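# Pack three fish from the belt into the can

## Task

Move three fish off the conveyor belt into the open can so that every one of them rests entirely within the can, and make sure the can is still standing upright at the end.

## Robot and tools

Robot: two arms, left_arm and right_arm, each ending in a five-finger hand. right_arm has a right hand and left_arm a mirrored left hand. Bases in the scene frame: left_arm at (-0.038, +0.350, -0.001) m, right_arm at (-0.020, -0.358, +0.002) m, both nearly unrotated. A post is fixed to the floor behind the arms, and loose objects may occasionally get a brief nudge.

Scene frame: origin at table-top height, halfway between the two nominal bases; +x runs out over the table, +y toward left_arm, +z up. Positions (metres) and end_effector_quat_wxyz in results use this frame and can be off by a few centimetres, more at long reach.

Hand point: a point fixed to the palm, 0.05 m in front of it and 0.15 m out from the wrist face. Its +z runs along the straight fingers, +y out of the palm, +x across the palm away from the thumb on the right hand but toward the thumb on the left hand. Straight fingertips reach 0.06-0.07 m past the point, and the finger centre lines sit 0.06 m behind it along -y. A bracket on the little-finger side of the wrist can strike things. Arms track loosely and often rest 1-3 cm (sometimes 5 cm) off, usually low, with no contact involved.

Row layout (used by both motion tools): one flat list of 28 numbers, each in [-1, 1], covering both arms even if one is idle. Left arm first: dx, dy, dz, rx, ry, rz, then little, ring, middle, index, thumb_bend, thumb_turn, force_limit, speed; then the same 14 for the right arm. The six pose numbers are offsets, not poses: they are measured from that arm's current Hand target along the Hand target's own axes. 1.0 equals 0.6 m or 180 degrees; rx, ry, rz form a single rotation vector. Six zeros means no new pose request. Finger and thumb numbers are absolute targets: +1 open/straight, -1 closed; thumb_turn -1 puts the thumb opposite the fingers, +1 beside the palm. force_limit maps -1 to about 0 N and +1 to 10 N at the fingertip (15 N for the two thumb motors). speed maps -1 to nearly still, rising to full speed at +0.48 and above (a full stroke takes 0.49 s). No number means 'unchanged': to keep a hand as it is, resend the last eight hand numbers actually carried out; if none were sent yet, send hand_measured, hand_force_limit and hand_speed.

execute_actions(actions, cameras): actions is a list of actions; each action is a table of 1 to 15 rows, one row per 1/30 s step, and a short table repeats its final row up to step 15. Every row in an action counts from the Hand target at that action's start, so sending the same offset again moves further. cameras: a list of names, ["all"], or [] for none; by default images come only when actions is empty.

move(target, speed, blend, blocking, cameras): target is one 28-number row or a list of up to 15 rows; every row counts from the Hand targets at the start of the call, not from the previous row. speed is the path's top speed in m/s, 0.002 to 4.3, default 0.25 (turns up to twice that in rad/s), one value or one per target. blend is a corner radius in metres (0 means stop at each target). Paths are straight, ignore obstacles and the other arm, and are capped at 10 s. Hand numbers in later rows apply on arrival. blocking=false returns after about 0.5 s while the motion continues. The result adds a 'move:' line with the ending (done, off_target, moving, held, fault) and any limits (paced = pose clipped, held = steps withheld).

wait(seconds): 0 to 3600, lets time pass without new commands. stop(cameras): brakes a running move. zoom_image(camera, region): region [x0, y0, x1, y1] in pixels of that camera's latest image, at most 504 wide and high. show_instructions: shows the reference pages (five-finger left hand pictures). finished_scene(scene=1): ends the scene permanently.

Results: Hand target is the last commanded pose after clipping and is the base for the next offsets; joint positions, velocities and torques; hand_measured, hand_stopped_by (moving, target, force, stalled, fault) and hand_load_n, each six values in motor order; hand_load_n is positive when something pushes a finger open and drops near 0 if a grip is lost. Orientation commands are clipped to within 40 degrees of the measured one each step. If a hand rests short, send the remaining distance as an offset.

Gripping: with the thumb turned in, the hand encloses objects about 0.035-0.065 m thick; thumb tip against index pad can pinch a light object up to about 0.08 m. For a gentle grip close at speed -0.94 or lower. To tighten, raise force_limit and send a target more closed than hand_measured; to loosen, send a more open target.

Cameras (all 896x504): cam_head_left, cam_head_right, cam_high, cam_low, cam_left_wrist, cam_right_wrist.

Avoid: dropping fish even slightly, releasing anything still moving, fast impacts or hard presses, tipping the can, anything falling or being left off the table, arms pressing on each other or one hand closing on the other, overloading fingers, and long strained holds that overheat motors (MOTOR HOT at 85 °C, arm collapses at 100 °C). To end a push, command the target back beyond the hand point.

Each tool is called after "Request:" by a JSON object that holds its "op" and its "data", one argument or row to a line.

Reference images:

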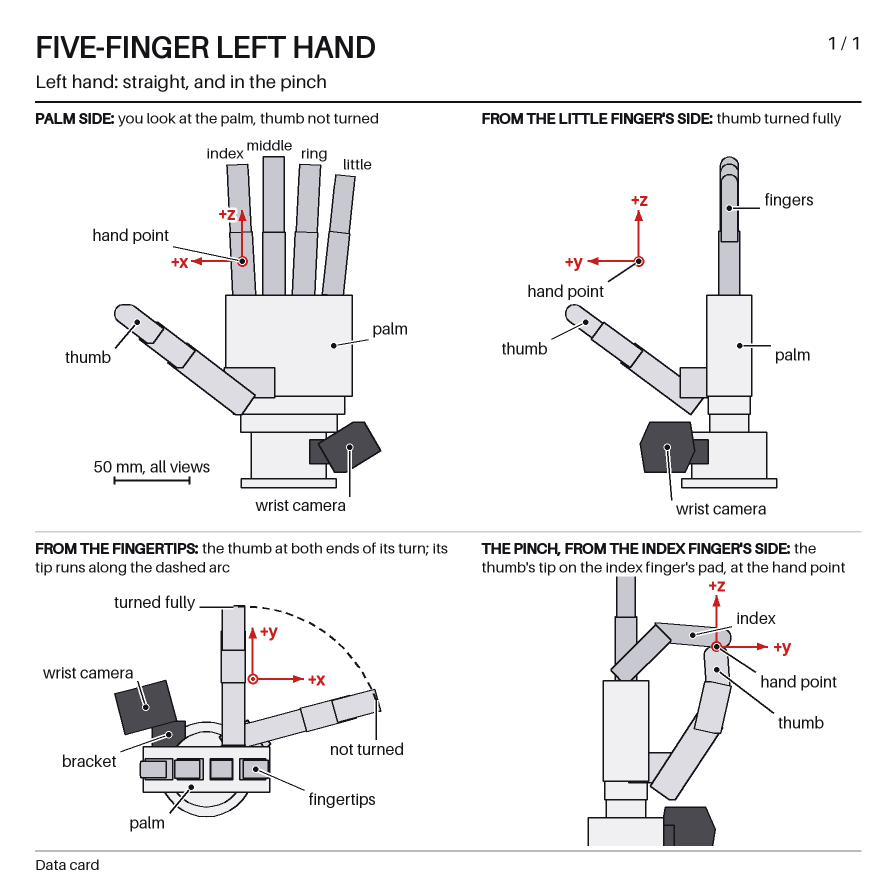

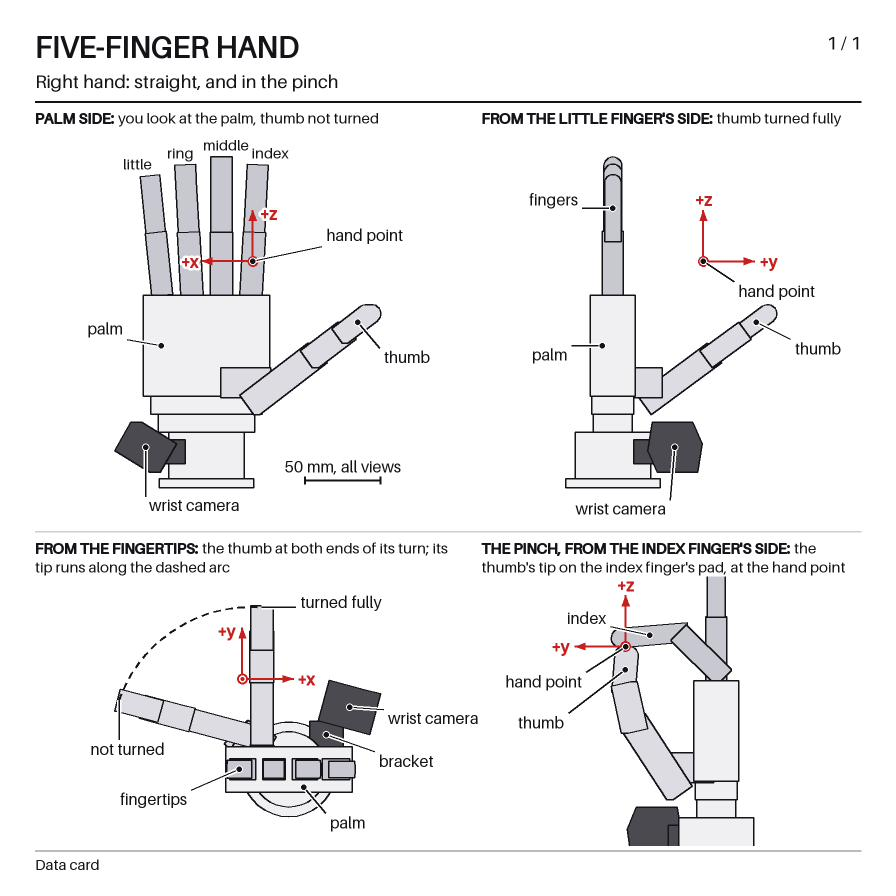

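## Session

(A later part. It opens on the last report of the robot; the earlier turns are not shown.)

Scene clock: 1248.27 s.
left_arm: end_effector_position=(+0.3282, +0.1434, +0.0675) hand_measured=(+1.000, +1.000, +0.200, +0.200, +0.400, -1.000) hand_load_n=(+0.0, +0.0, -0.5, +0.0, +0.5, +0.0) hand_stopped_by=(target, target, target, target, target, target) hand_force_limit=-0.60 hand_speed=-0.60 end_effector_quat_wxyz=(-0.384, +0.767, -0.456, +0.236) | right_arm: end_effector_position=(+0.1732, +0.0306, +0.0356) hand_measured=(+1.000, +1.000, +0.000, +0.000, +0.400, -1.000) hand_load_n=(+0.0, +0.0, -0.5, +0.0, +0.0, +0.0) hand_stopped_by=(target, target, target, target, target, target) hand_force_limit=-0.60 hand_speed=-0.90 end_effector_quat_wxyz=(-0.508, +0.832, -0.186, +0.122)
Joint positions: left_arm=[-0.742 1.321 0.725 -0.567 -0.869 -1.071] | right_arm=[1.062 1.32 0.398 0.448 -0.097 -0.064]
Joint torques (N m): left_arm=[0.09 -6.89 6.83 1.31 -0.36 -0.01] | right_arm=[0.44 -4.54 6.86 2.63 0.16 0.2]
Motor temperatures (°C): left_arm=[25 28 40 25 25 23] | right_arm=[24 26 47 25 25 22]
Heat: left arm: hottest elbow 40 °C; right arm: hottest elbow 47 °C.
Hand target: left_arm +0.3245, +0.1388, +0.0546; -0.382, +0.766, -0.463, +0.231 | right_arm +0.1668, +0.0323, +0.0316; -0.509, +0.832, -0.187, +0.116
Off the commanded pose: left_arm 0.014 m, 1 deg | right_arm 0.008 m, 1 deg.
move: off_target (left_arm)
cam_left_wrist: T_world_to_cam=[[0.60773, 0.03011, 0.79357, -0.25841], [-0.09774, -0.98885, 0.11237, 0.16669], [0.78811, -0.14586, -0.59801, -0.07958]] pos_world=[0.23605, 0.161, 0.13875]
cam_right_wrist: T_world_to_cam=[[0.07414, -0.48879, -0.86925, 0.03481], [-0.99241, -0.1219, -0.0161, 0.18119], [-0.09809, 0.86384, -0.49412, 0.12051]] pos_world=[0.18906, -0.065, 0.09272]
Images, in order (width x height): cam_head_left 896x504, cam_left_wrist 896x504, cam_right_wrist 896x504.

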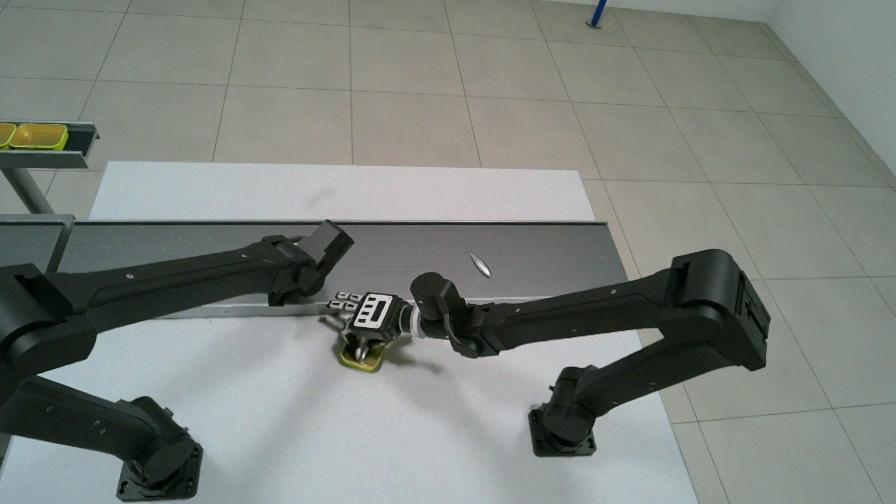

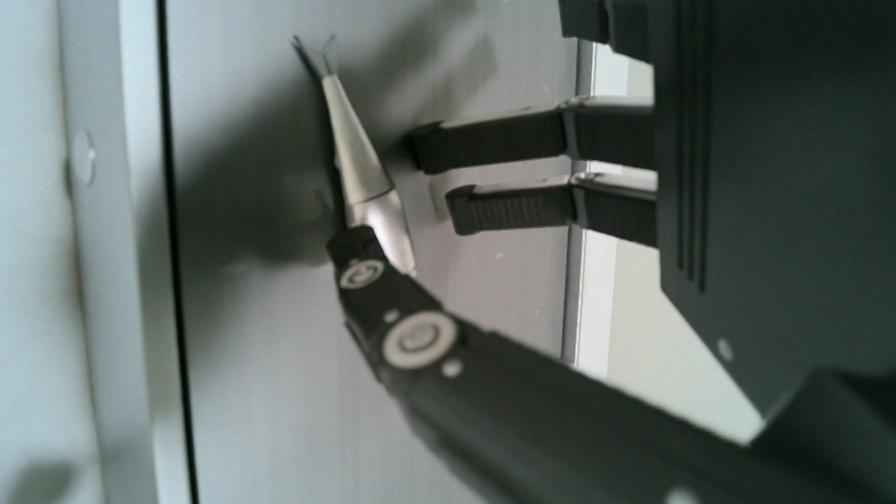

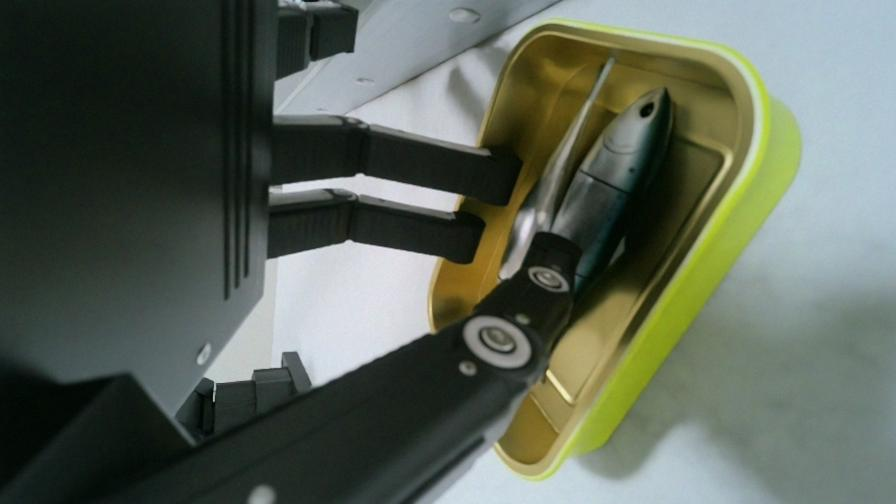

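Request:
{"op": "move", "data": {
  "target": [
    [0,0.0053,0.004,0,0,0,1,1,0.0,0.0,0.4,-1,-0.6,-0.8,0,-0.1485,-0.0757,0,0,0,1,1,0,0,0.4,-1,-0.6,-0.9],
    [0,0.0053,0.004,0,0,0,1,1,-0.12,-0.12,0.4,-1,-0.6,-0.8,0.1577,0.0018,-0.3708,0,0,0,1,1,0,0,0.4,-1,-0.6,-0.9]
  ],
  "speed": [0.12,0.25],
  "cameras": ["cam_left_wrist","cam_right_wrist","cam_head_left","cam_head_right"]
}}

Request:
{"op": "zoom_image", "data": {
  "camera": "cam_head_left",
  "region": [320, 290, 440, 400]
}}

Request:
{"op": "zoom_image", "data": {
  "camera": "cam_head_right",
  "region": [320, 290, 440, 400]
}}

Scene clock: 1267.00 s.
left_arm: end_effector_position=(+0.3302, +0.1414, +0.0631) hand_measured=(+1.000, +1.000, -0.120, -0.120, +0.400, -1.000) hand_load_n=(+0.0, +0.0, +1.0, +0.0, +1.0, +0.0) hand_stopped_by=(target, target, target, target, target, target) hand_force_limit=-0.60 hand_speed=-0.80 end_effector_quat_wxyz=(-0.384, +0.767, -0.456, +0.237) | right_arm: end_effector_position=(+0.1562, -0.1857, +0.1147) hand_measured=(+1.000, +1.000, +0.000, +0.000, +0.400, -1.000) hand_load_n=(+0.0, +0.0, +0.0, +0.0, +0.0, +0.0) hand_stopped_by=(target, target, target, target, target, target) hand_force_limit=-0.60 hand_speed=-0.90 end_effector_quat_wxyz=(-0.504, +0.836, -0.195, +0.098)
Joint positions: left_arm=[-0.742 1.337 0.725 -0.55 -0.869 -1.071] | right_arm=[0.25 0.485 0.327 -0.59 -0.802 -0.552]
Joint torques (N m): left_arm=[-0.38 -7.77 6.53 1.02 -0.29 0.02] | right_arm=[-1.9 2.26 13.96 1.36 -0.47 -0.07]
Heat: left arm: hottest elbow 39 °C; right arm: hottest elbow 46 °C.
Hand target: left_arm +0.3245, +0.1388, +0.0505; -0.382, +0.766, -0.463, +0.230 | right_arm +0.1667, -0.1875, +0.1322; -0.509, +0.832, -0.187, +0.116
Off the commanded pose: left_arm 0.014 m, 1 deg | right_arm 0.021 m, 2 deg.
move: off_target (left_arm, right_arm); target 2's new numbers were sent with left_arm's hand 0.016 m and 1 deg from that target
cam_left_wrist: T_world_to_cam=[[0.60704, 0.03073, 0.79407, -0.25599], [-0.09779, -0.98877, 0.11303, 0.16532], [0.78863, -0.14626, -0.59722, -0.0843]] pos_world=[0.23805, 0.15901, 0.13425]
cam_right_wrist: T_world_to_cam=[[0.03584, -0.48796, -0.87213, 0.00565], [-0.99077, -0.13149, 0.03285, 0.13152], [-0.1307, 0.86291, -0.48817, 0.34911]] pos_world=[0.17573, -0.2812, 0.17103]
Images, in order (width x height): cam_head_left 896x504, cam_head_right 896x504, cam_left_wrist 896x504, cam_right_wrist 896x504.

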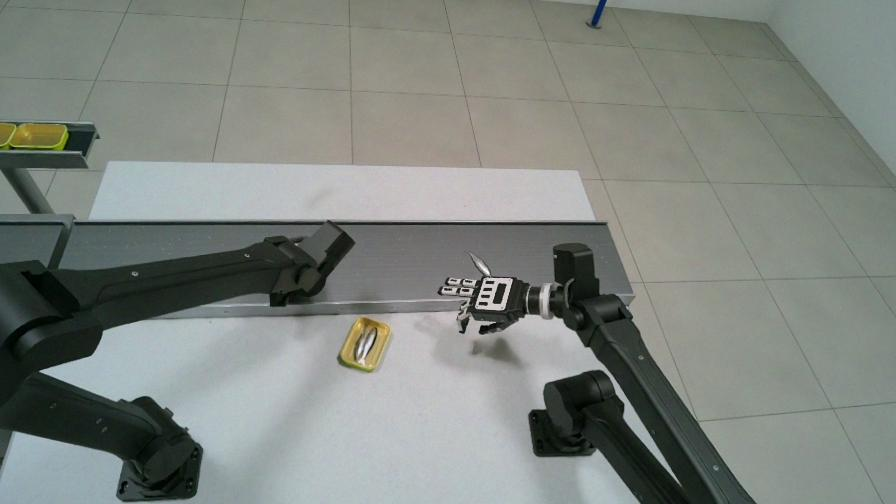

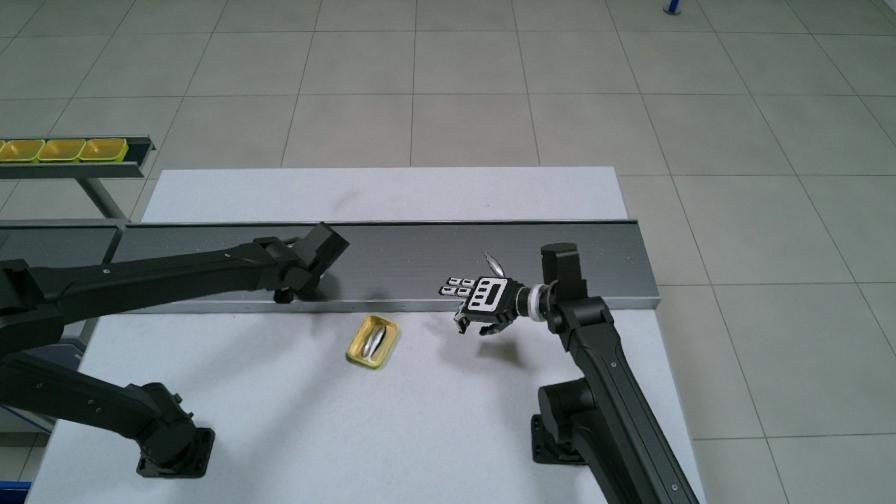

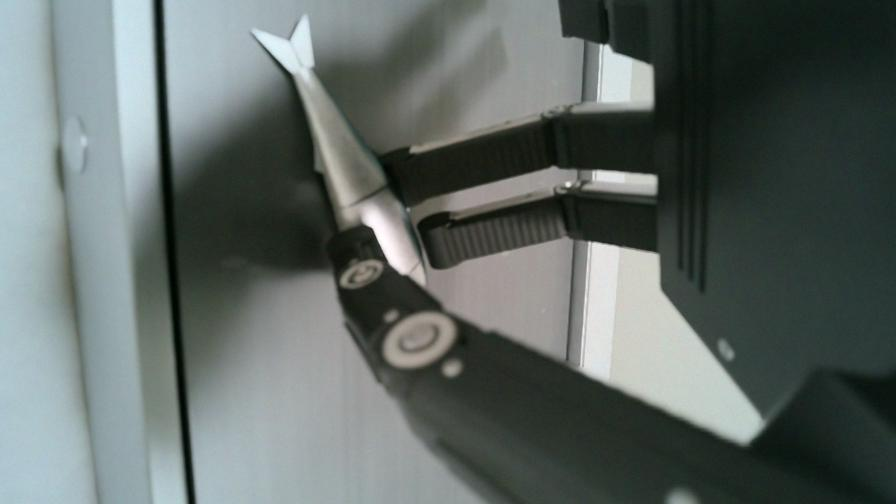

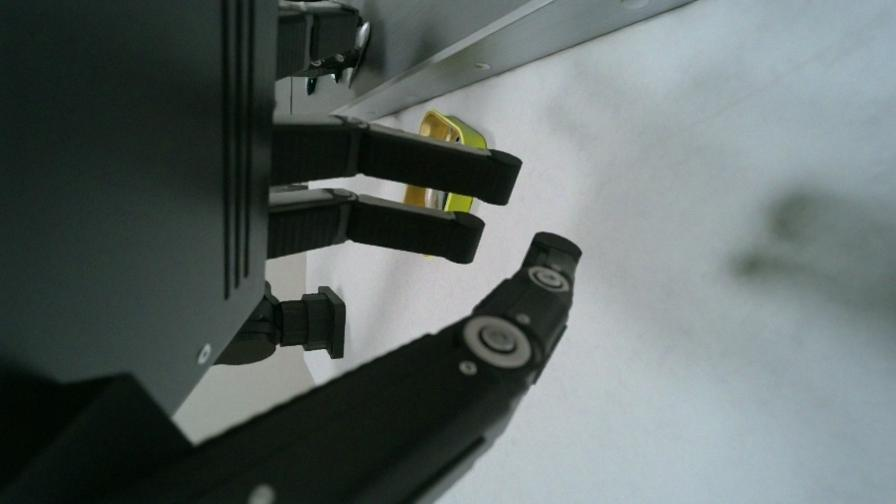

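Scaled by 4.200.

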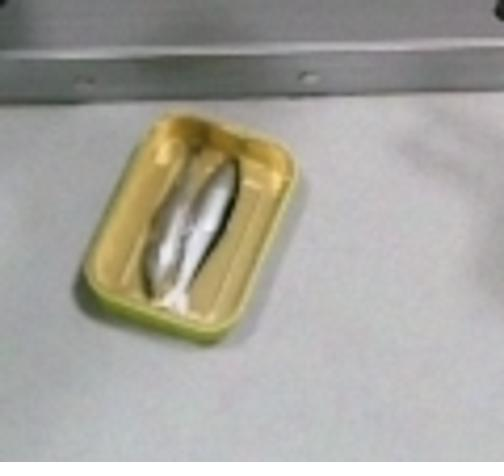

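Scaled by 4.200.

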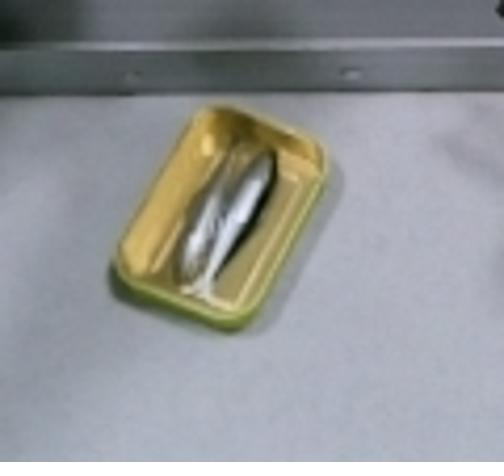

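Request:
{"op": "move", "data": {
  "target": [
    [0,0,0,0,0,0,1,1,-0.2,-0.22,0.4,-1,-0.6,-0.8,0,0,0,0,0,0,1,1,0,0,0.4,-1,-0.6,-0.9],
    [0,0,0,0,0,0,1,1,-0.3,-0.38,0.4,-1,-0.6,-0.8,0,0,0,0,0,0,1,1,0,0,0.4,-1,-0.6,-0.9]
  ],
  "cameras": ["cam_left_wrist"]
}}

Scene clock: 1274.93 s.
left_arm: end_effector_position=(+0.3311, +0.1407, +0.0636) hand_measured=(+1.000, +1.000, -0.150, -0.244, +0.402, -1.000) hand_load_n=(+0.0, +0.0, +2.0, +2.5, +5.5, +0.0) hand_stopped_by=(target, target, force, force, target, target) hand_force_limit=-0.60 hand_speed=-0.80 end_effector_quat_wxyz=(-0.384, +0.768, -0.454, +0.239) | right_arm: end_effector_position=(+0.1562, -0.1857, +0.1147) hand_measured=(+1.000, +1.000, +0.000, +0.000, +0.400, -1.000) hand_load_n=(-0.5, +0.0, +0.0, +0.0, +0.0, +0.0) hand_stopped_by=(target, target, target, target, target, target) hand_force_limit=-0.60 hand_speed=-0.90 end_effector_quat_wxyz=(-0.504, +0.836, -0.195, +0.099)
Joint positions: left_arm=[-0.742 1.337 0.725 -0.546 -0.869 -1.074] | right_arm=[0.25 0.485 0.327 -0.59 -0.802 -0.553]
Joint torques (N m): left_arm=[0.32 -8.06 6.24 1.09 -0.35 0.05] | right_arm=[-1.79 2.08 13.94 1.4 -0.5 -0.08]
Heat: left arm: hottest elbow 39 °C; right arm: hottest elbow 46 °C.
Hand target: left_arm +0.3245, +0.1388, +0.0506; -0.382, +0.766, -0.463, +0.231 | right_arm +0.1668, -0.1875, +0.1322; -0.509, +0.832, -0.187, +0.116
Off the commanded pose: left_arm 0.015 m, 2 deg | right_arm 0.021 m, 2 deg.
move: done; target 2's new numbers were sent with left_arm's hand 0.015 m and 1 deg from that target
cam_left_wrist: T_world_to_cam=[[0.60368, 0.03513, 0.79645, -0.25662], [-0.09677, -0.98841, 0.11694, 0.16406], [0.79133, -0.14766, -0.59329, -0.08573]] pos_world=[0.23863, 0.15852, 0.13434]

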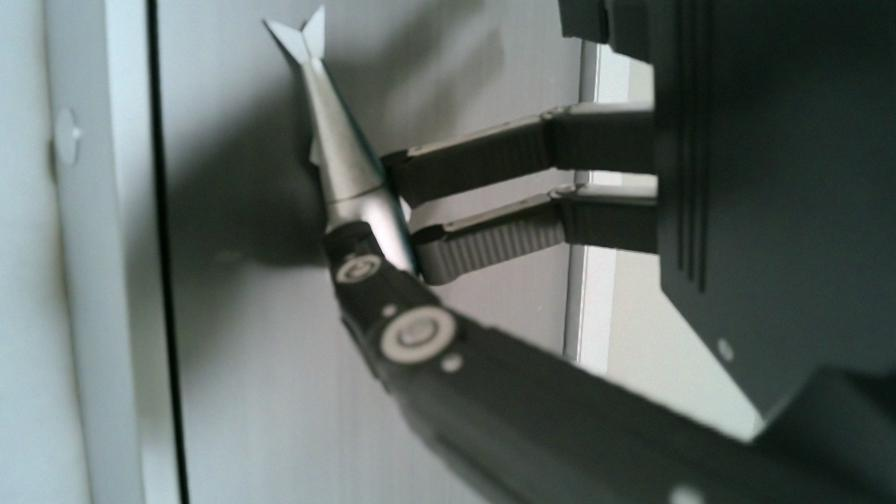

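Request:
{"op": "move", "data": {
  "target": [0,-0.1063,-0.0805,0,0,0,1,1,-0.3,-0.38,0.4,-1,-0.6,-0.8,0,0,0,0,0,0,1,1,0,0,0.4,-1,-0.6,-0.9],
  "speed": 0.08,
  "cameras": ["cam_left_wrist"]
}}

Scene clock: 1280.17 s.
left_arm: end_effector_position=(+0.3153, +0.1550, +0.1085) hand_measured=(+1.000, +1.000, -0.152, -0.244, +0.400, -1.000) hand_load_n=(+0.0, +0.0, +0.0, +0.0, +0.5, +0.0) hand_stopped_by=(target, target, force, force, target, target) hand_force_limit=-0.60 hand_speed=-0.80 end_effector_quat_wxyz=(-0.389, +0.766, -0.468, +0.209) | right_arm: end_effector_position=(+0.1562, -0.1857, +0.1147) hand_measured=(+1.000, +1.000, +0.000, +0.000, +0.400, -1.000) hand_load_n=(+0.0, +0.0, +0.0, +0.0, +0.0, +0.0) hand_stopped_by=(target, target, target, target, target, target) hand_force_limit=-0.60 hand_speed=-0.90 end_effector_quat_wxyz=(-0.504, +0.836, -0.195, +0.099)
Joint positions: left_arm=[-0.743 1.239 0.795 -0.786 -0.867 -1.08] | right_arm=[0.25 0.485 0.327 -0.59 -0.802 -0.553]
Joint torques (N m): left_arm=[0.26 -10.34 10.82 0.08 -0.42 0.11] | right_arm=[-2.14 2.26 13.96 1.4 -0.48 -0.08]
Heat: left arm: hottest elbow 39 °C; right arm: hottest elbow 47 °C.
Hand target: left_arm +0.3245, +0.1387, +0.1306; -0.382, +0.766, -0.463, +0.231 | right_arm +0.1668, -0.1875, +0.1322; -0.509, +0.832, -0.187, +0.116
Off the commanded pose: left_arm 0.029 m, 3 deg | right_arm 0.021 m, 2 deg.
move: off_target (left_arm)
cam_left_wrist: T_world_to_cam=[[0.64378, 0.00186, 0.76521, -0.28738], [-0.0896, -0.99294, 0.07779, 0.17408], [0.75994, -0.11864, -0.63907, -0.03412]] pos_world=[0.22654, 0.16934, 0.18456]

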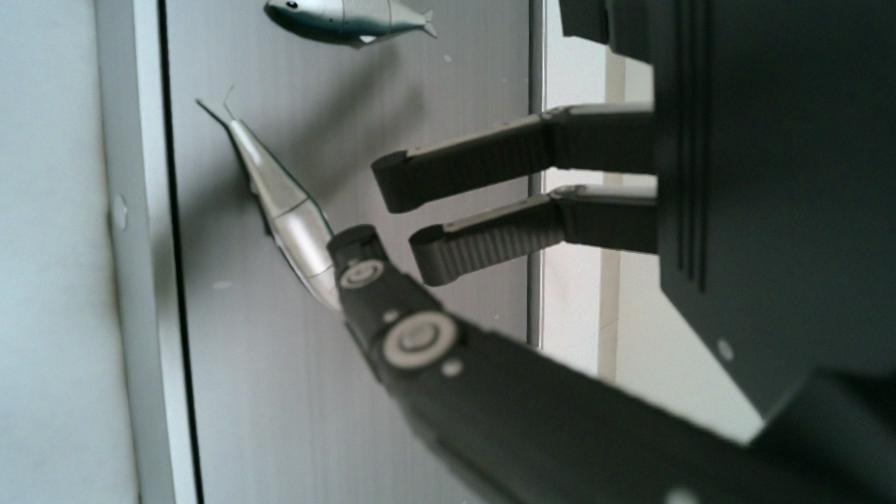

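Request:
{"op": "move", "data": {
  "target": [
    [-0.0237,0.072,0.0308,0,0,0,1,1,0.2,0.2,0.4,-1,-0.6,-0.6,0,0,0,0,0,0,1,1,0,0,0.4,-1,-0.6,-0.9],
    [-0.0237,0.1185,0.066,0,0,0,1,1,0.2,0.2,0.4,-1,-0.6,-0.6,0,0,0,0,0,0,1,1,0,0,0.4,-1,-0.6,-0.9]
  ],
  "speed": [0.15,0.06],
  "cameras": ["cam_left_wrist"]
}}

Scene clock: 1322.33 s.
left_arm: end_effector_position=(+0.3148, +0.1472, +0.0672) hand_measured=(+1.000, +1.000, +0.200, +0.200, +0.400, -1.000) hand_load_n=(+0.0, +0.0, -1.0, +0.0, +0.0, +0.5) hand_stopped_by=(target, target, target, target, target, target) hand_force_limit=-0.60 hand_speed=-0.60 end_effector_quat_wxyz=(-0.383, +0.768, -0.453, +0.241) | right_arm: end_effector_position=(+0.1562, -0.1857, +0.1147) hand_measured=(+1.000, +1.000, +0.000, +0.000, +0.400, -1.000) hand_load_n=(+0.0, +0.0, +0.0, +0.0, +0.0, +0.0) hand_stopped_by=(target, target, target, target, target, target) hand_force_limit=-0.60 hand_speed=-0.90 end_effector_quat_wxyz=(-0.504, +0.836, -0.195, +0.099)
Joint positions: left_arm=[-0.762 1.286 0.691 -0.579 -0.876 -1.1] | right_arm=[0.25 0.485 0.327 -0.59 -0.802 -0.553]
Joint torques (N m): left_arm=[-0.09 -6.18 6.09 1.22 -0.38 -0.01] | right_arm=[-1.9 2.2 13.98 1.37 -0.48 -0.08]
Motor temperatures (°C): left_arm=[25 29 50 25 25 23] | right_arm=[24 25 51 24 27 22]
Heat: left arm: hottest elbow 50 °C; right arm: hottest elbow 51 °C.
Hand target: left_arm +0.3079, +0.1462, +0.0499; -0.382, +0.766, -0.463, +0.230 | right_arm +0.1668, -0.1875, +0.1322; -0.509, +0.832, -0.187, +0.116
Off the commanded pose: left_arm 0.019 m, 2 deg | right_arm 0.021 m, 2 deg.
move: off_target (left_arm)
cam_left_wrist: T_world_to_cam=[[0.60128, 0.03685, 0.79819, -0.24942], [-0.09835, -0.98793, 0.11969, 0.16872], [0.79296, -0.15047, -0.5904, -0.07006]] pos_world=[0.22212, 0.16533, 0.13753]

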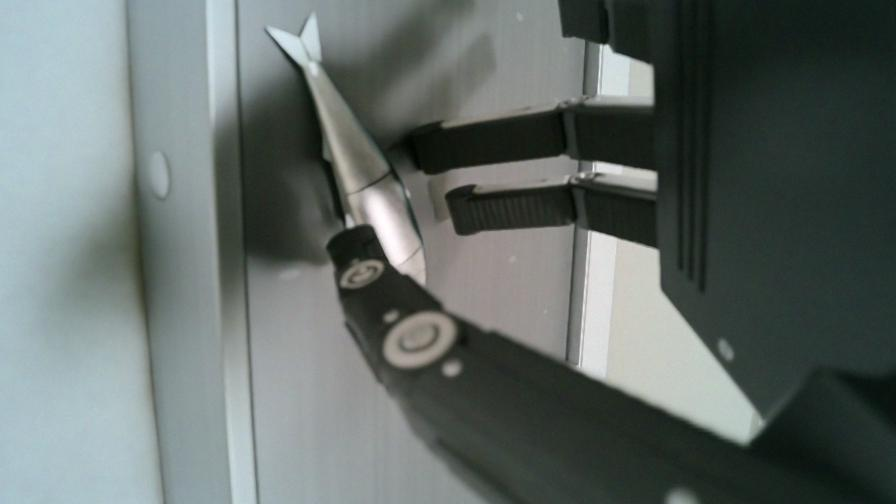

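Request:
{"op": "execute_actions", "data": {
  "actions": [
    [[0,0.0053,0.004,0,0,0,1,1,0.0,0.0,0.4,-1,-0.2,-0.8,0,0,0,0,0,0,1,1,0,0,0.4,-1,-0.6,-0.9]],
    [[0,0,0,0,0,0,1,1,-0.12,-0.12,0.4,-1,-0.2,-0.8,0,0,0,0,0,0,1,1,0,0,0.4,-1,-0.6,-0.9]],
    [[0,0,0,0,0,0,1,1,-0.2,-0.22,0.4,-1,-0.2,-0.8,0,0,0,0,0,0,1,1,0,0,0.4,-1,-0.6,-0.9]]
  ],
  "cameras": ["cam_left_wrist"]
}}

Scene clock: 1360.17 s.
left_arm: end_effector_position=(+0.3152, +0.1469, +0.0607) hand_measured=(+1.000, +1.000, -0.190, -0.220, +0.402, -1.000) hand_load_n=(+0.0, +0.0, +2.5, +1.0, +5.5, +0.0) hand_stopped_by=(target, target, force, target, target, target) hand_force_limit=-0.20 hand_speed=-0.80 end_effector_quat_wxyz=(-0.383, +0.768, -0.453, +0.240) | right_arm: end_effector_position=(+0.1562, -0.1857, +0.1147) hand_measured=(+1.000, +1.000, +0.000, +0.000, +0.400, -1.000) hand_load_n=(+0.0, +0.0, +0.0, +0.0, +0.0, +0.0) hand_stopped_by=(target, target, target, target, target, target) hand_force_limit=-0.60 hand_speed=-0.90 end_effector_quat_wxyz=(-0.504, +0.836, -0.195, +0.099)
Joint positions: left_arm=[-0.762 1.301 0.684 -0.56 -0.877 -1.101] | right_arm=[0.25 0.485 0.327 -0.59 -0.802 -0.553]
Joint torques (N m): left_arm=[0.21 -6.95 6.02 1.03 -0.35 0.02] | right_arm=[-2.02 2.2 13.96 1.46 -0.48 -0.08]
Motor temperatures (°C): left_arm=[25 28 42 25 25 23] | right_arm=[24 25 54 24 27 22]
Heat: left arm: hottest elbow 42 °C; right arm: hottest elbow 54 °C.
Hand target: left_arm +0.3079, +0.1462, +0.0459; -0.382, +0.766, -0.463, +0.230 | right_arm +0.1668, -0.1875, +0.1322; -0.509, +0.832, -0.187, +0.116
Off the commanded pose: left_arm 0.016 m, 2 deg | right_arm 0.021 m, 2 deg.
cam_left_wrist: T_world_to_cam=[[0.60219, 0.03561, 0.79756, -0.24446], [-0.0979, -0.98817, 0.11804, 0.16918], [0.79233, -0.14916, -0.59158, -0.07415]] pos_world=[0.22252, 0.16482, 0.13113]

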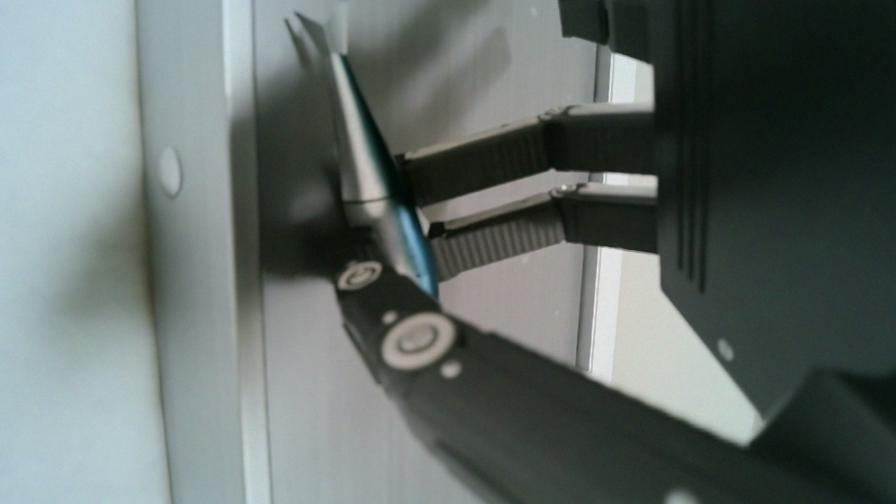

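Request:
{"op": "execute_actions", "data": {
  "actions": [
    [[0,0,0,0,0,0,1,1,-0.26,-0.29,0.4,-1,-0.1,-0.8,0,0,0,0,0,0,1,1,0,0,0.4,-1,-0.6,-0.9]],
    [[0,0,0,0,0,0,1,1,-0.32,-0.36,0.4,-1,-0.1,-0.8,0,0,0,0,0,0,1,1,0,0,0.4,-1,-0.6,-0.9]]
  ],
  "cameras": ["cam_left_wrist"]
}}

Scene clock: 1366.07 s.
left_arm: end_effector_position=(+0.3148, +0.1469, +0.0601) hand_measured=(+1.000, +1.000, -0.222, -0.270, +0.404, -1.000) hand_load_n=(+0.0, +0.0, +6.5, +4.0, +14.5, +0.0) hand_stopped_by=(target, target, force, force, target, target) hand_force_limit=-0.10 hand_speed=-0.80 end_effector_quat_wxyz=(-0.383, +0.768, -0.454, +0.240) | right_arm: end_effector_position=(+0.1562, -0.1857, +0.1147) hand_measured=(+1.000, +1.000, +0.000, +0.000, +0.400, -1.000) hand_load_n=(+0.0, +0.0, +0.0, +0.0, +0.0, +0.0) hand_stopped_by=(target, target, target, target, target, target) hand_force_limit=-0.60 hand_speed=-0.90 end_effector_quat_wxyz=(-0.504, +0.836, -0.195, +0.099)
Joint positions: left_arm=[-0.762 1.302 0.683 -0.559 -0.876 -1.102] | right_arm=[0.25 0.485 0.327 -0.59 -0.802 -0.553]
Joint torques (N m): left_arm=[0.38 -6.77 6.12 0.96 -0.35 0] | right_arm=[-1.96 2.32 13.96 1.4 -0.49 -0.08]
Heat: left arm: hottest elbow 42 °C; right arm: hottest elbow 54 °C.
Hand target: left_arm +0.3078, +0.1462, +0.0459; -0.382, +0.766, -0.463, +0.230 | right_arm +0.1668, -0.1875, +0.1322; -0.509, +0.832, -0.187, +0.116
Off the commanded pose: left_arm 0.016 m, 2 deg | right_arm 0.021 m, 2 deg.
cam_left_wrist: T_world_to_cam=[[0.60331, 0.03574, 0.79671, -0.2441], [-0.09789, -0.98812, 0.11845, 0.16916], [0.79148, -0.14946, -0.59264, -0.07392]] pos_world=[0.22233, 0.16483, 0.13063]

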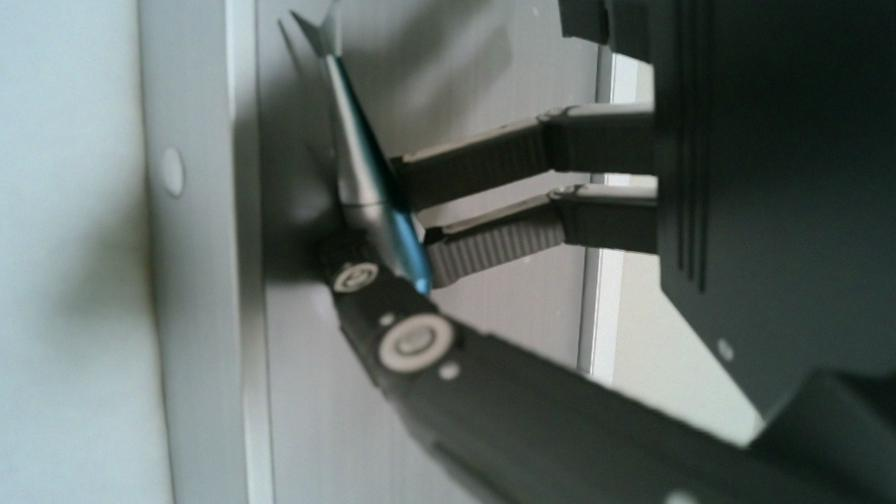

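Request:
{"op": "execute_actions", "data": {
  "actions": [
    [[0,0,0,0,0,0,1,1,-0.214,-0.262,0.4,-1,-0.1,-0.8,0,0,0,0,0,0,1,1,0,0,0.4,-1,-0.6,-0.9]]
  ],
  "cameras": []
}}

Request:
{"op": "move", "data": {
  "target": [0.0307,-0.107,-0.0795,0,0,0,1,1,-0.214,-0.262,0.4,-1,-0.1,-0.8,0,0,0,0,0,0,1,1,0,0,0.4,-1,-0.6,-0.9],
  "speed": 0.08,
  "cameras": ["cam_left_wrist","cam_head_left"]
}}

Scene clock: 1373.93 s.
left_arm: end_effector_position=(+0.3148, +0.1469, +0.0601) hand_measured=(+1.000, +1.000, -0.212, -0.262, +0.404, -1.000) hand_load_n=(+0.0, +0.0, +5.0, +4.0, +12.0, +0.0) hand_stopped_by=(target, target, force, target, target, target) hand_force_limit=-0.10 hand_speed=-0.80 end_effector_quat_wxyz=(-0.383, +0.768, -0.454, +0.240) | right_arm: end_effector_position=(+0.1562, -0.1857, +0.1147) hand_measured=(+1.000, +1.000, +0.000, +0.000, +0.400, -1.000) hand_load_n=(+0.0, -0.5, +0.0, +0.0, +0.0, +0.5) hand_stopped_by=(target, target, target, target, target, target) hand_force_limit=-0.60 hand_speed=-0.90 end_effector_quat_wxyz=(-0.504, +0.836, -0.195, +0.099)
Joint positions: left_arm=[-0.762 1.302 0.683 -0.559 -0.876 -1.102] | right_arm=[0.25 0.485 0.327 -0.59 -0.802 -0.553]
Joint torques (N m): left_arm=[0.09 -7.3 6.11 1.02 -0.38 0.04] | right_arm=[-1.96 2.26 13.96 1.4 -0.49 -0.07]
Motor temperatures (°C): left_arm=[25 28 42 25 25 23] | right_arm=[24 25 55 24 27 22]
Heat: left arm: hottest elbow 42 °C; right arm: hottest elbow 55 °C.
Hand target: left_arm +0.3078, +0.1462, +0.0459; -0.382, +0.766, -0.463, +0.230 | right_arm +0.1668, -0.1875, +0.1322; -0.509, +0.832, -0.187, +0.116
Off the commanded pose: left_arm 0.016 m, 2 deg | right_arm 0.021 m, 2 deg.

Scene clock: 1375.60 s.
left_arm: end_effector_position=(+0.3074, +0.1475, +0.1032) hand_measured=(+1.000, +1.000, -0.212, -0.262, +0.404, -1.000) hand_load_n=(+0.0, +0.0, +5.0, +4.0, +12.5, +0.0) hand_stopped_by=(target, target, force, target, target, target) hand_force_limit=-0.10 hand_speed=-0.80 end_effector_quat_wxyz=(-0.390, +0.763, -0.472, +0.206) | right_arm: end_effector_position=(+0.1562, -0.1857, +0.1147) hand_measured=(+1.000, +1.000, +0.000, +0.000, +0.400, -1.000) hand_load_n=(+0.0, +0.0, +0.0, +0.0, +0.0, +0.0) hand_stopped_by=(target, target, target, target, target, target) hand_force_limit=-0.60 hand_speed=-0.90 end_effector_quat_wxyz=(-0.504, +0.836, -0.195, +0.099)
Joint positions: left_arm=[-0.775 1.254 0.796 -0.811 -0.876 -1.118] | right_arm=[0.25 0.485 0.327 -0.59 -0.802 -0.553]
Joint torques (N m): left_arm=[-0.03 -9.99 10.96 0.18 -0.55 -0.01] | right_arm=[-2.02 2.2 13.91 1.42 -0.49 -0.08]
Motor temperatures (°C): left_arm=[25 28 42 25 25 23] | right_arm=[24 25 55 24 27 22]
Heat: left arm: hottest elbow 42 °C; right arm: hottest elbow 55 °C.
Hand target: left_arm +0.3170, +0.1300, +0.1258; -0.382, +0.766, -0.463, +0.230 | right_arm +0.1668, -0.1875, +0.1322; -0.509, +0.832, -0.187, +0.116
Off the commanded pose: left_arm 0.030 m, 3 deg | right_arm 0.021 m, 2 deg.
move: off_target (left_arm)
cam_left_wrist: T_world_to_cam=[[0.64835, -0.00773, 0.76131, -0.27778], [-0.09536, -0.9929, 0.07113, 0.16868], [0.75535, -0.11871, -0.64448, -0.03042]] pos_world=[0.21916, 0.16172, 0.17988]
Images, in order (width x height): cam_head_left 896x504, cam_left_wrist 896x504.

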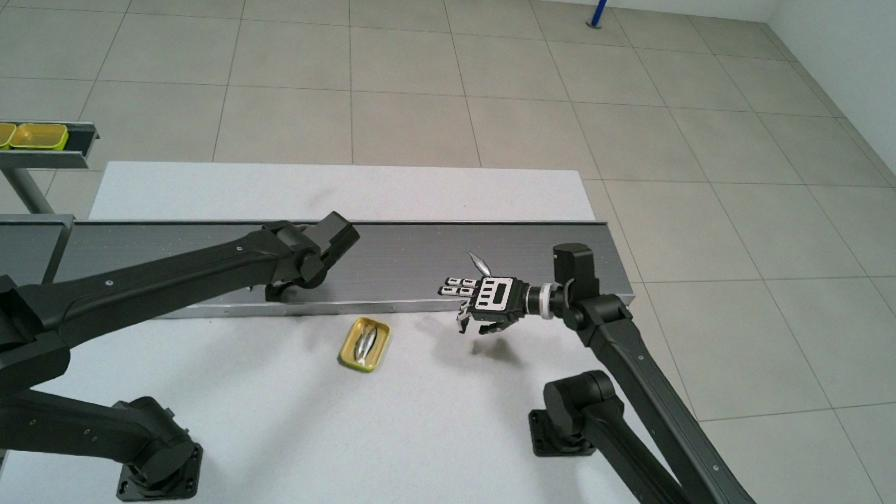

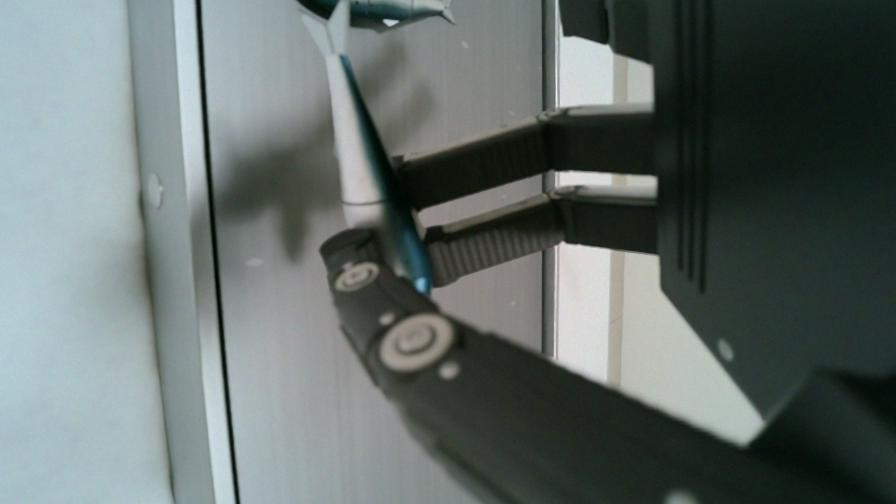

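Request:
{"op": "move", "data": {
  "target": [0,-0.0466,-0.0351,0,0,0,1,1,-0.214,-0.262,0.4,-1,-0.1,-0.8,0.1935,-0.0212,-0.0317,0,0,0,1,1,0,0,0.4,-1,-0.6,-0.9],
  "speed": 0.12,
  "cameras": ["cam_head_left","cam_head_right"]
}}

Request:
{"op": "zoom_image", "data": {
  "camera": "cam_head_left",
  "region": [320, 290, 440, 400]
}}

Request:
{"op": "zoom_image", "data": {
  "camera": "cam_head_right",
  "region": [320, 290, 440, 400]
}}

Scene clock: 1434.57 s.
left_arm: end_effector_position=(+0.3083, +0.1466, +0.1360) hand_measured=(+1.000, +1.000, -0.212, -0.262, +0.404, -1.000) hand_load_n=(+0.0, +0.0, +5.0, +4.5, +12.0, +0.0) hand_stopped_by=(target, target, force, target, target, target) hand_force_limit=-0.10 hand_speed=-0.80 end_effector_quat_wxyz=(-0.390, +0.763, -0.473, +0.204) | right_arm: end_effector_position=(+0.2502, -0.2419, +0.1359) hand_measured=(+1.000, +1.000, +0.000, +0.000, +0.400, -1.000) hand_load_n=(+0.0, +0.0, +0.0, +0.0, +0.0, +0.0) hand_stopped_by=(target, target, target, target, target, target) hand_force_limit=-0.60 hand_speed=-0.90 end_effector_quat_wxyz=(-0.507, +0.834, -0.197, +0.097)
Joint positions: left_arm=[-0.775 1.22 0.862 -0.915 -0.876 -1.118] | right_arm=[-0.061 0.926 0.571 -0.701 -1.005 -0.938]
Joint torques (N m): left_arm=[0.15 -10.17 11.32 -0.03 -0.5 -0.02] | right_arm=[-1.79 -1.2 13.87 1.06 -0.68 -0.1]
Motor temperatures (°C): left_arm=[25 29 50 25 25 23] | right_arm=[24 25 57 24 27 22]
Heat: left arm: hottest elbow 50 °C; right arm: hottest elbow 57 °C.
Hand target: left_arm +0.3170, +0.1300, +0.1609; -0.382, +0.766, -0.463, +0.230 | right_arm +0.2667, -0.2474, +0.1525; -0.509, +0.832, -0.187, +0.116
Off the commanded pose: left_arm 0.031 m, 3 deg | right_arm 0.024 m, 2 deg.
move: off_target (left_arm, right_arm)

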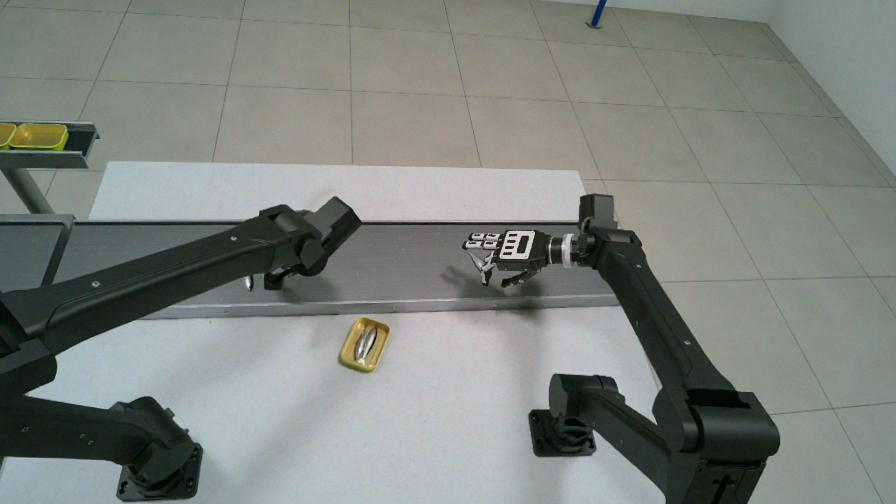

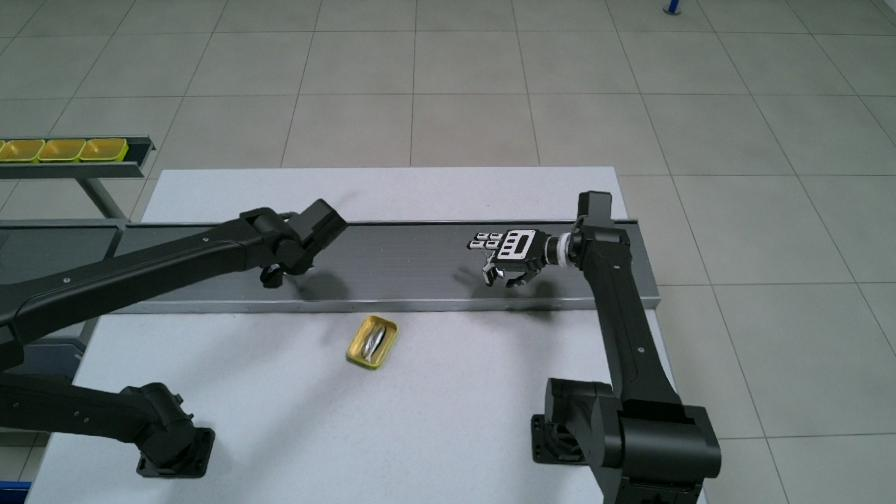

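Scaled by 4.200.

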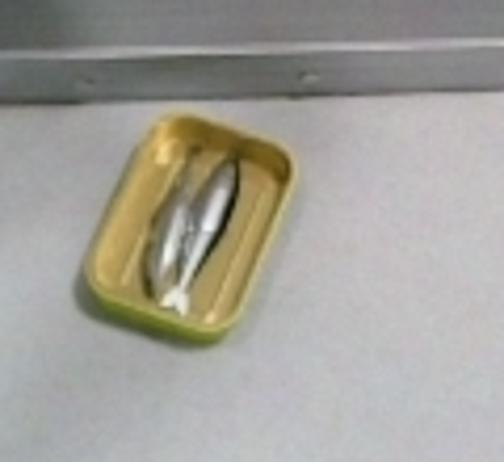

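Scaled by 4.200.

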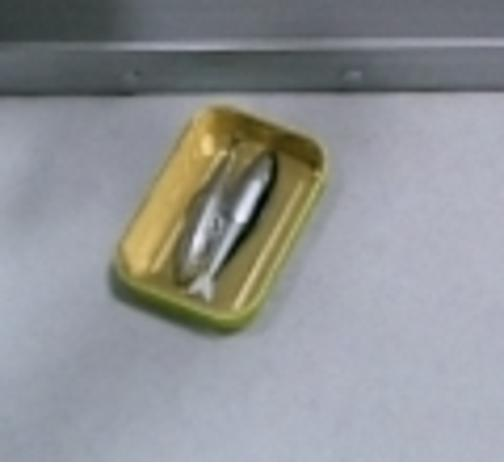

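Request:
{"op": "move", "data": {
  "target": [0.0403,0.2135,-0.2825,0.0231,0.6751,0.4219,1,1,-0.214,-0.262,0.4,-1,-0.1,-0.8,0,0,0,0,0,0,1,1,0,0,0.4,-1,-0.6,-0.9],
  "speed": 0.22,
  "cameras": ["cam_left_wrist","cam_head_left","cam_head_right","cam_high","cam_low"]
}}

Scene clock: 1458.33 s.
left_arm: end_effector_position=(+0.1313, +0.0231, +0.1477) hand_measured=(+1.000, +1.000, -0.212, -0.262, +0.404, -1.000) hand_load_n=(+0.0, +0.0, +5.0, +4.0, +12.0, +0.0) hand_stopped_by=(target, target, force, target, target, target) hand_force_limit=-0.10 hand_speed=-0.80 end_effector_quat_wxyz=(-0.122, +0.173, +0.837, -0.504) | right_arm: end_effector_position=(+0.2502, -0.2420, +0.1358) hand_measured=(+1.000, +1.000, +0.000, +0.000, +0.400, -1.000) hand_load_n=(+0.0, +0.0, +0.0, +0.0, +0.0, +0.0) hand_stopped_by=(target, target, target, target, target, target) hand_force_limit=-0.60 hand_speed=-0.90 end_effector_quat_wxyz=(-0.507, +0.834, -0.196, +0.097)
Joint positions: left_arm=[-0.654 1.218 0.811 -0.746 1.041 1.061] | right_arm=[-0.061 0.926 0.571 -0.701 -1.005 -0.939]
Joint torques (N m): left_arm=[0.03 -7.18 11.37 -0.02 0.83 0.17] | right_arm=[-1.73 -1.44 13.89 1.03 -0.7 -0.08]
Motor temperatures (°C): left_arm=[25 29 53 25 25 23] | right_arm=[24 25 63 24 28 22]
Heat: left arm: hottest elbow 53 °C; right arm: hottest elbow 63 °C.
Hand target: left_arm +0.1400, +0.0099, +0.1607; -0.116, +0.188, +0.832, -0.509 | right_arm +0.2667, -0.2474, +0.1524; -0.509, +0.832, -0.187, +0.116
Off the commanded pose: left_arm 0.021 m, 2 deg | right_arm 0.024 m, 2 deg.
move: off_target (left_arm)
cam_left_wrist: T_world_to_cam=[[-0.39689, -0.28204, 0.87346, -0.07146], [-0.51857, 0.85409, 0.04016, 0.04275], [-0.75734, -0.43701, -0.48524, 0.29899]] pos_world=[0.22025, 0.074, 0.20578]
Images, in order (width x height): cam_head_left 896x504, cam_head_right 896x504, cam_high 896x504, cam_low 896x504, cam_left_wrist 896x504.

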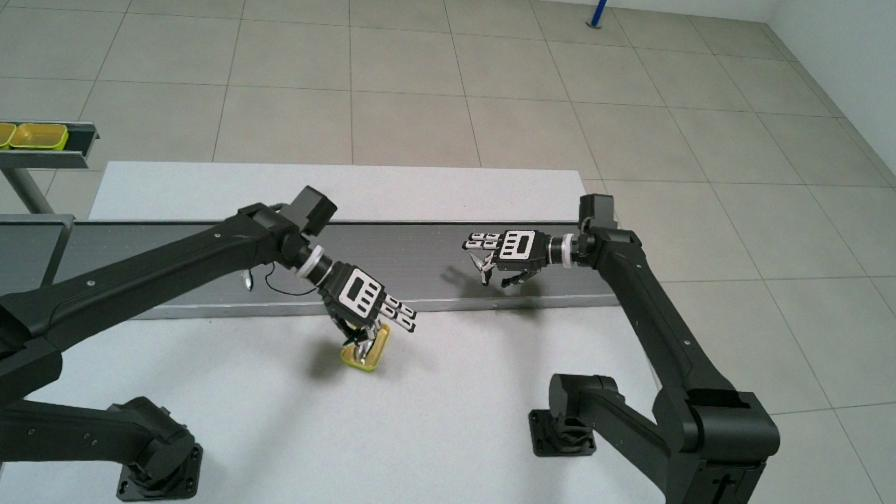

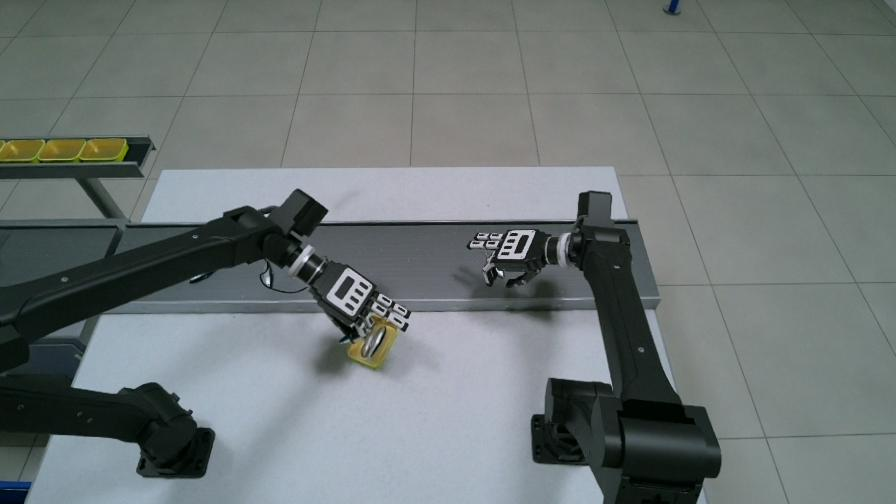

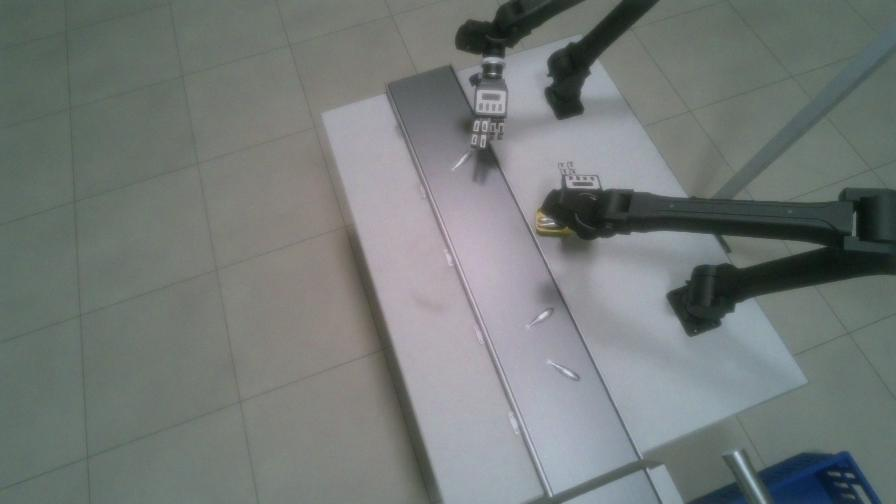

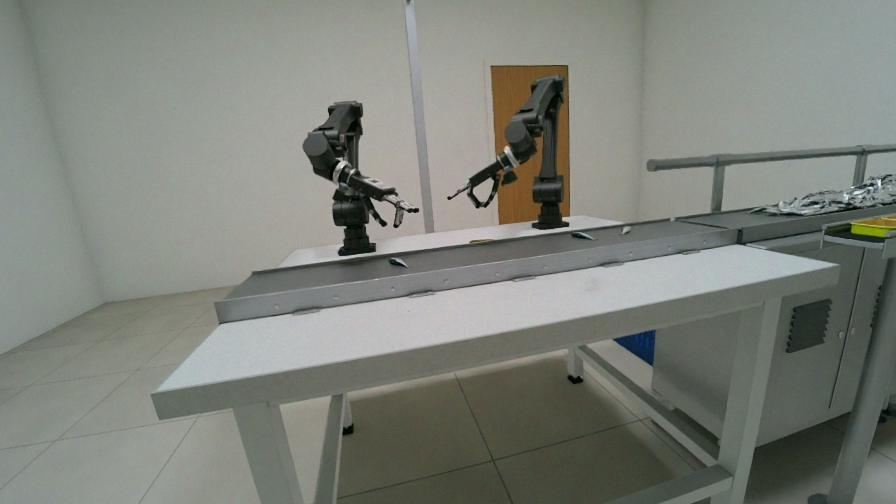

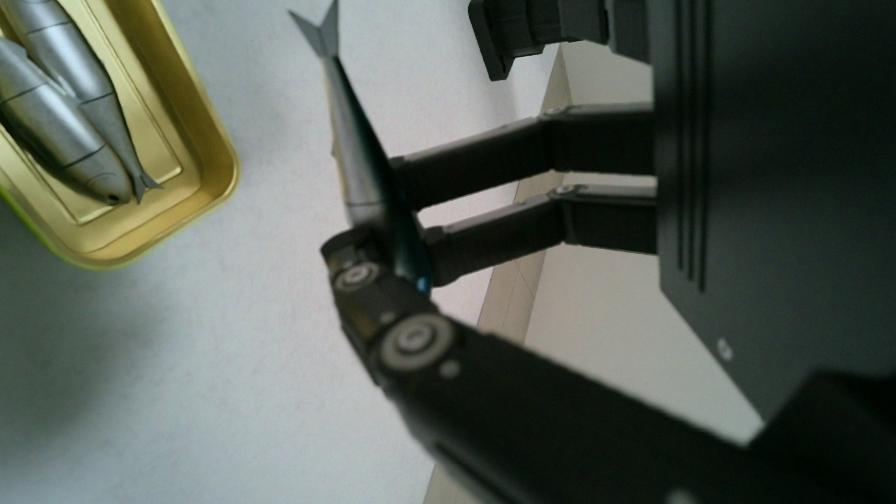

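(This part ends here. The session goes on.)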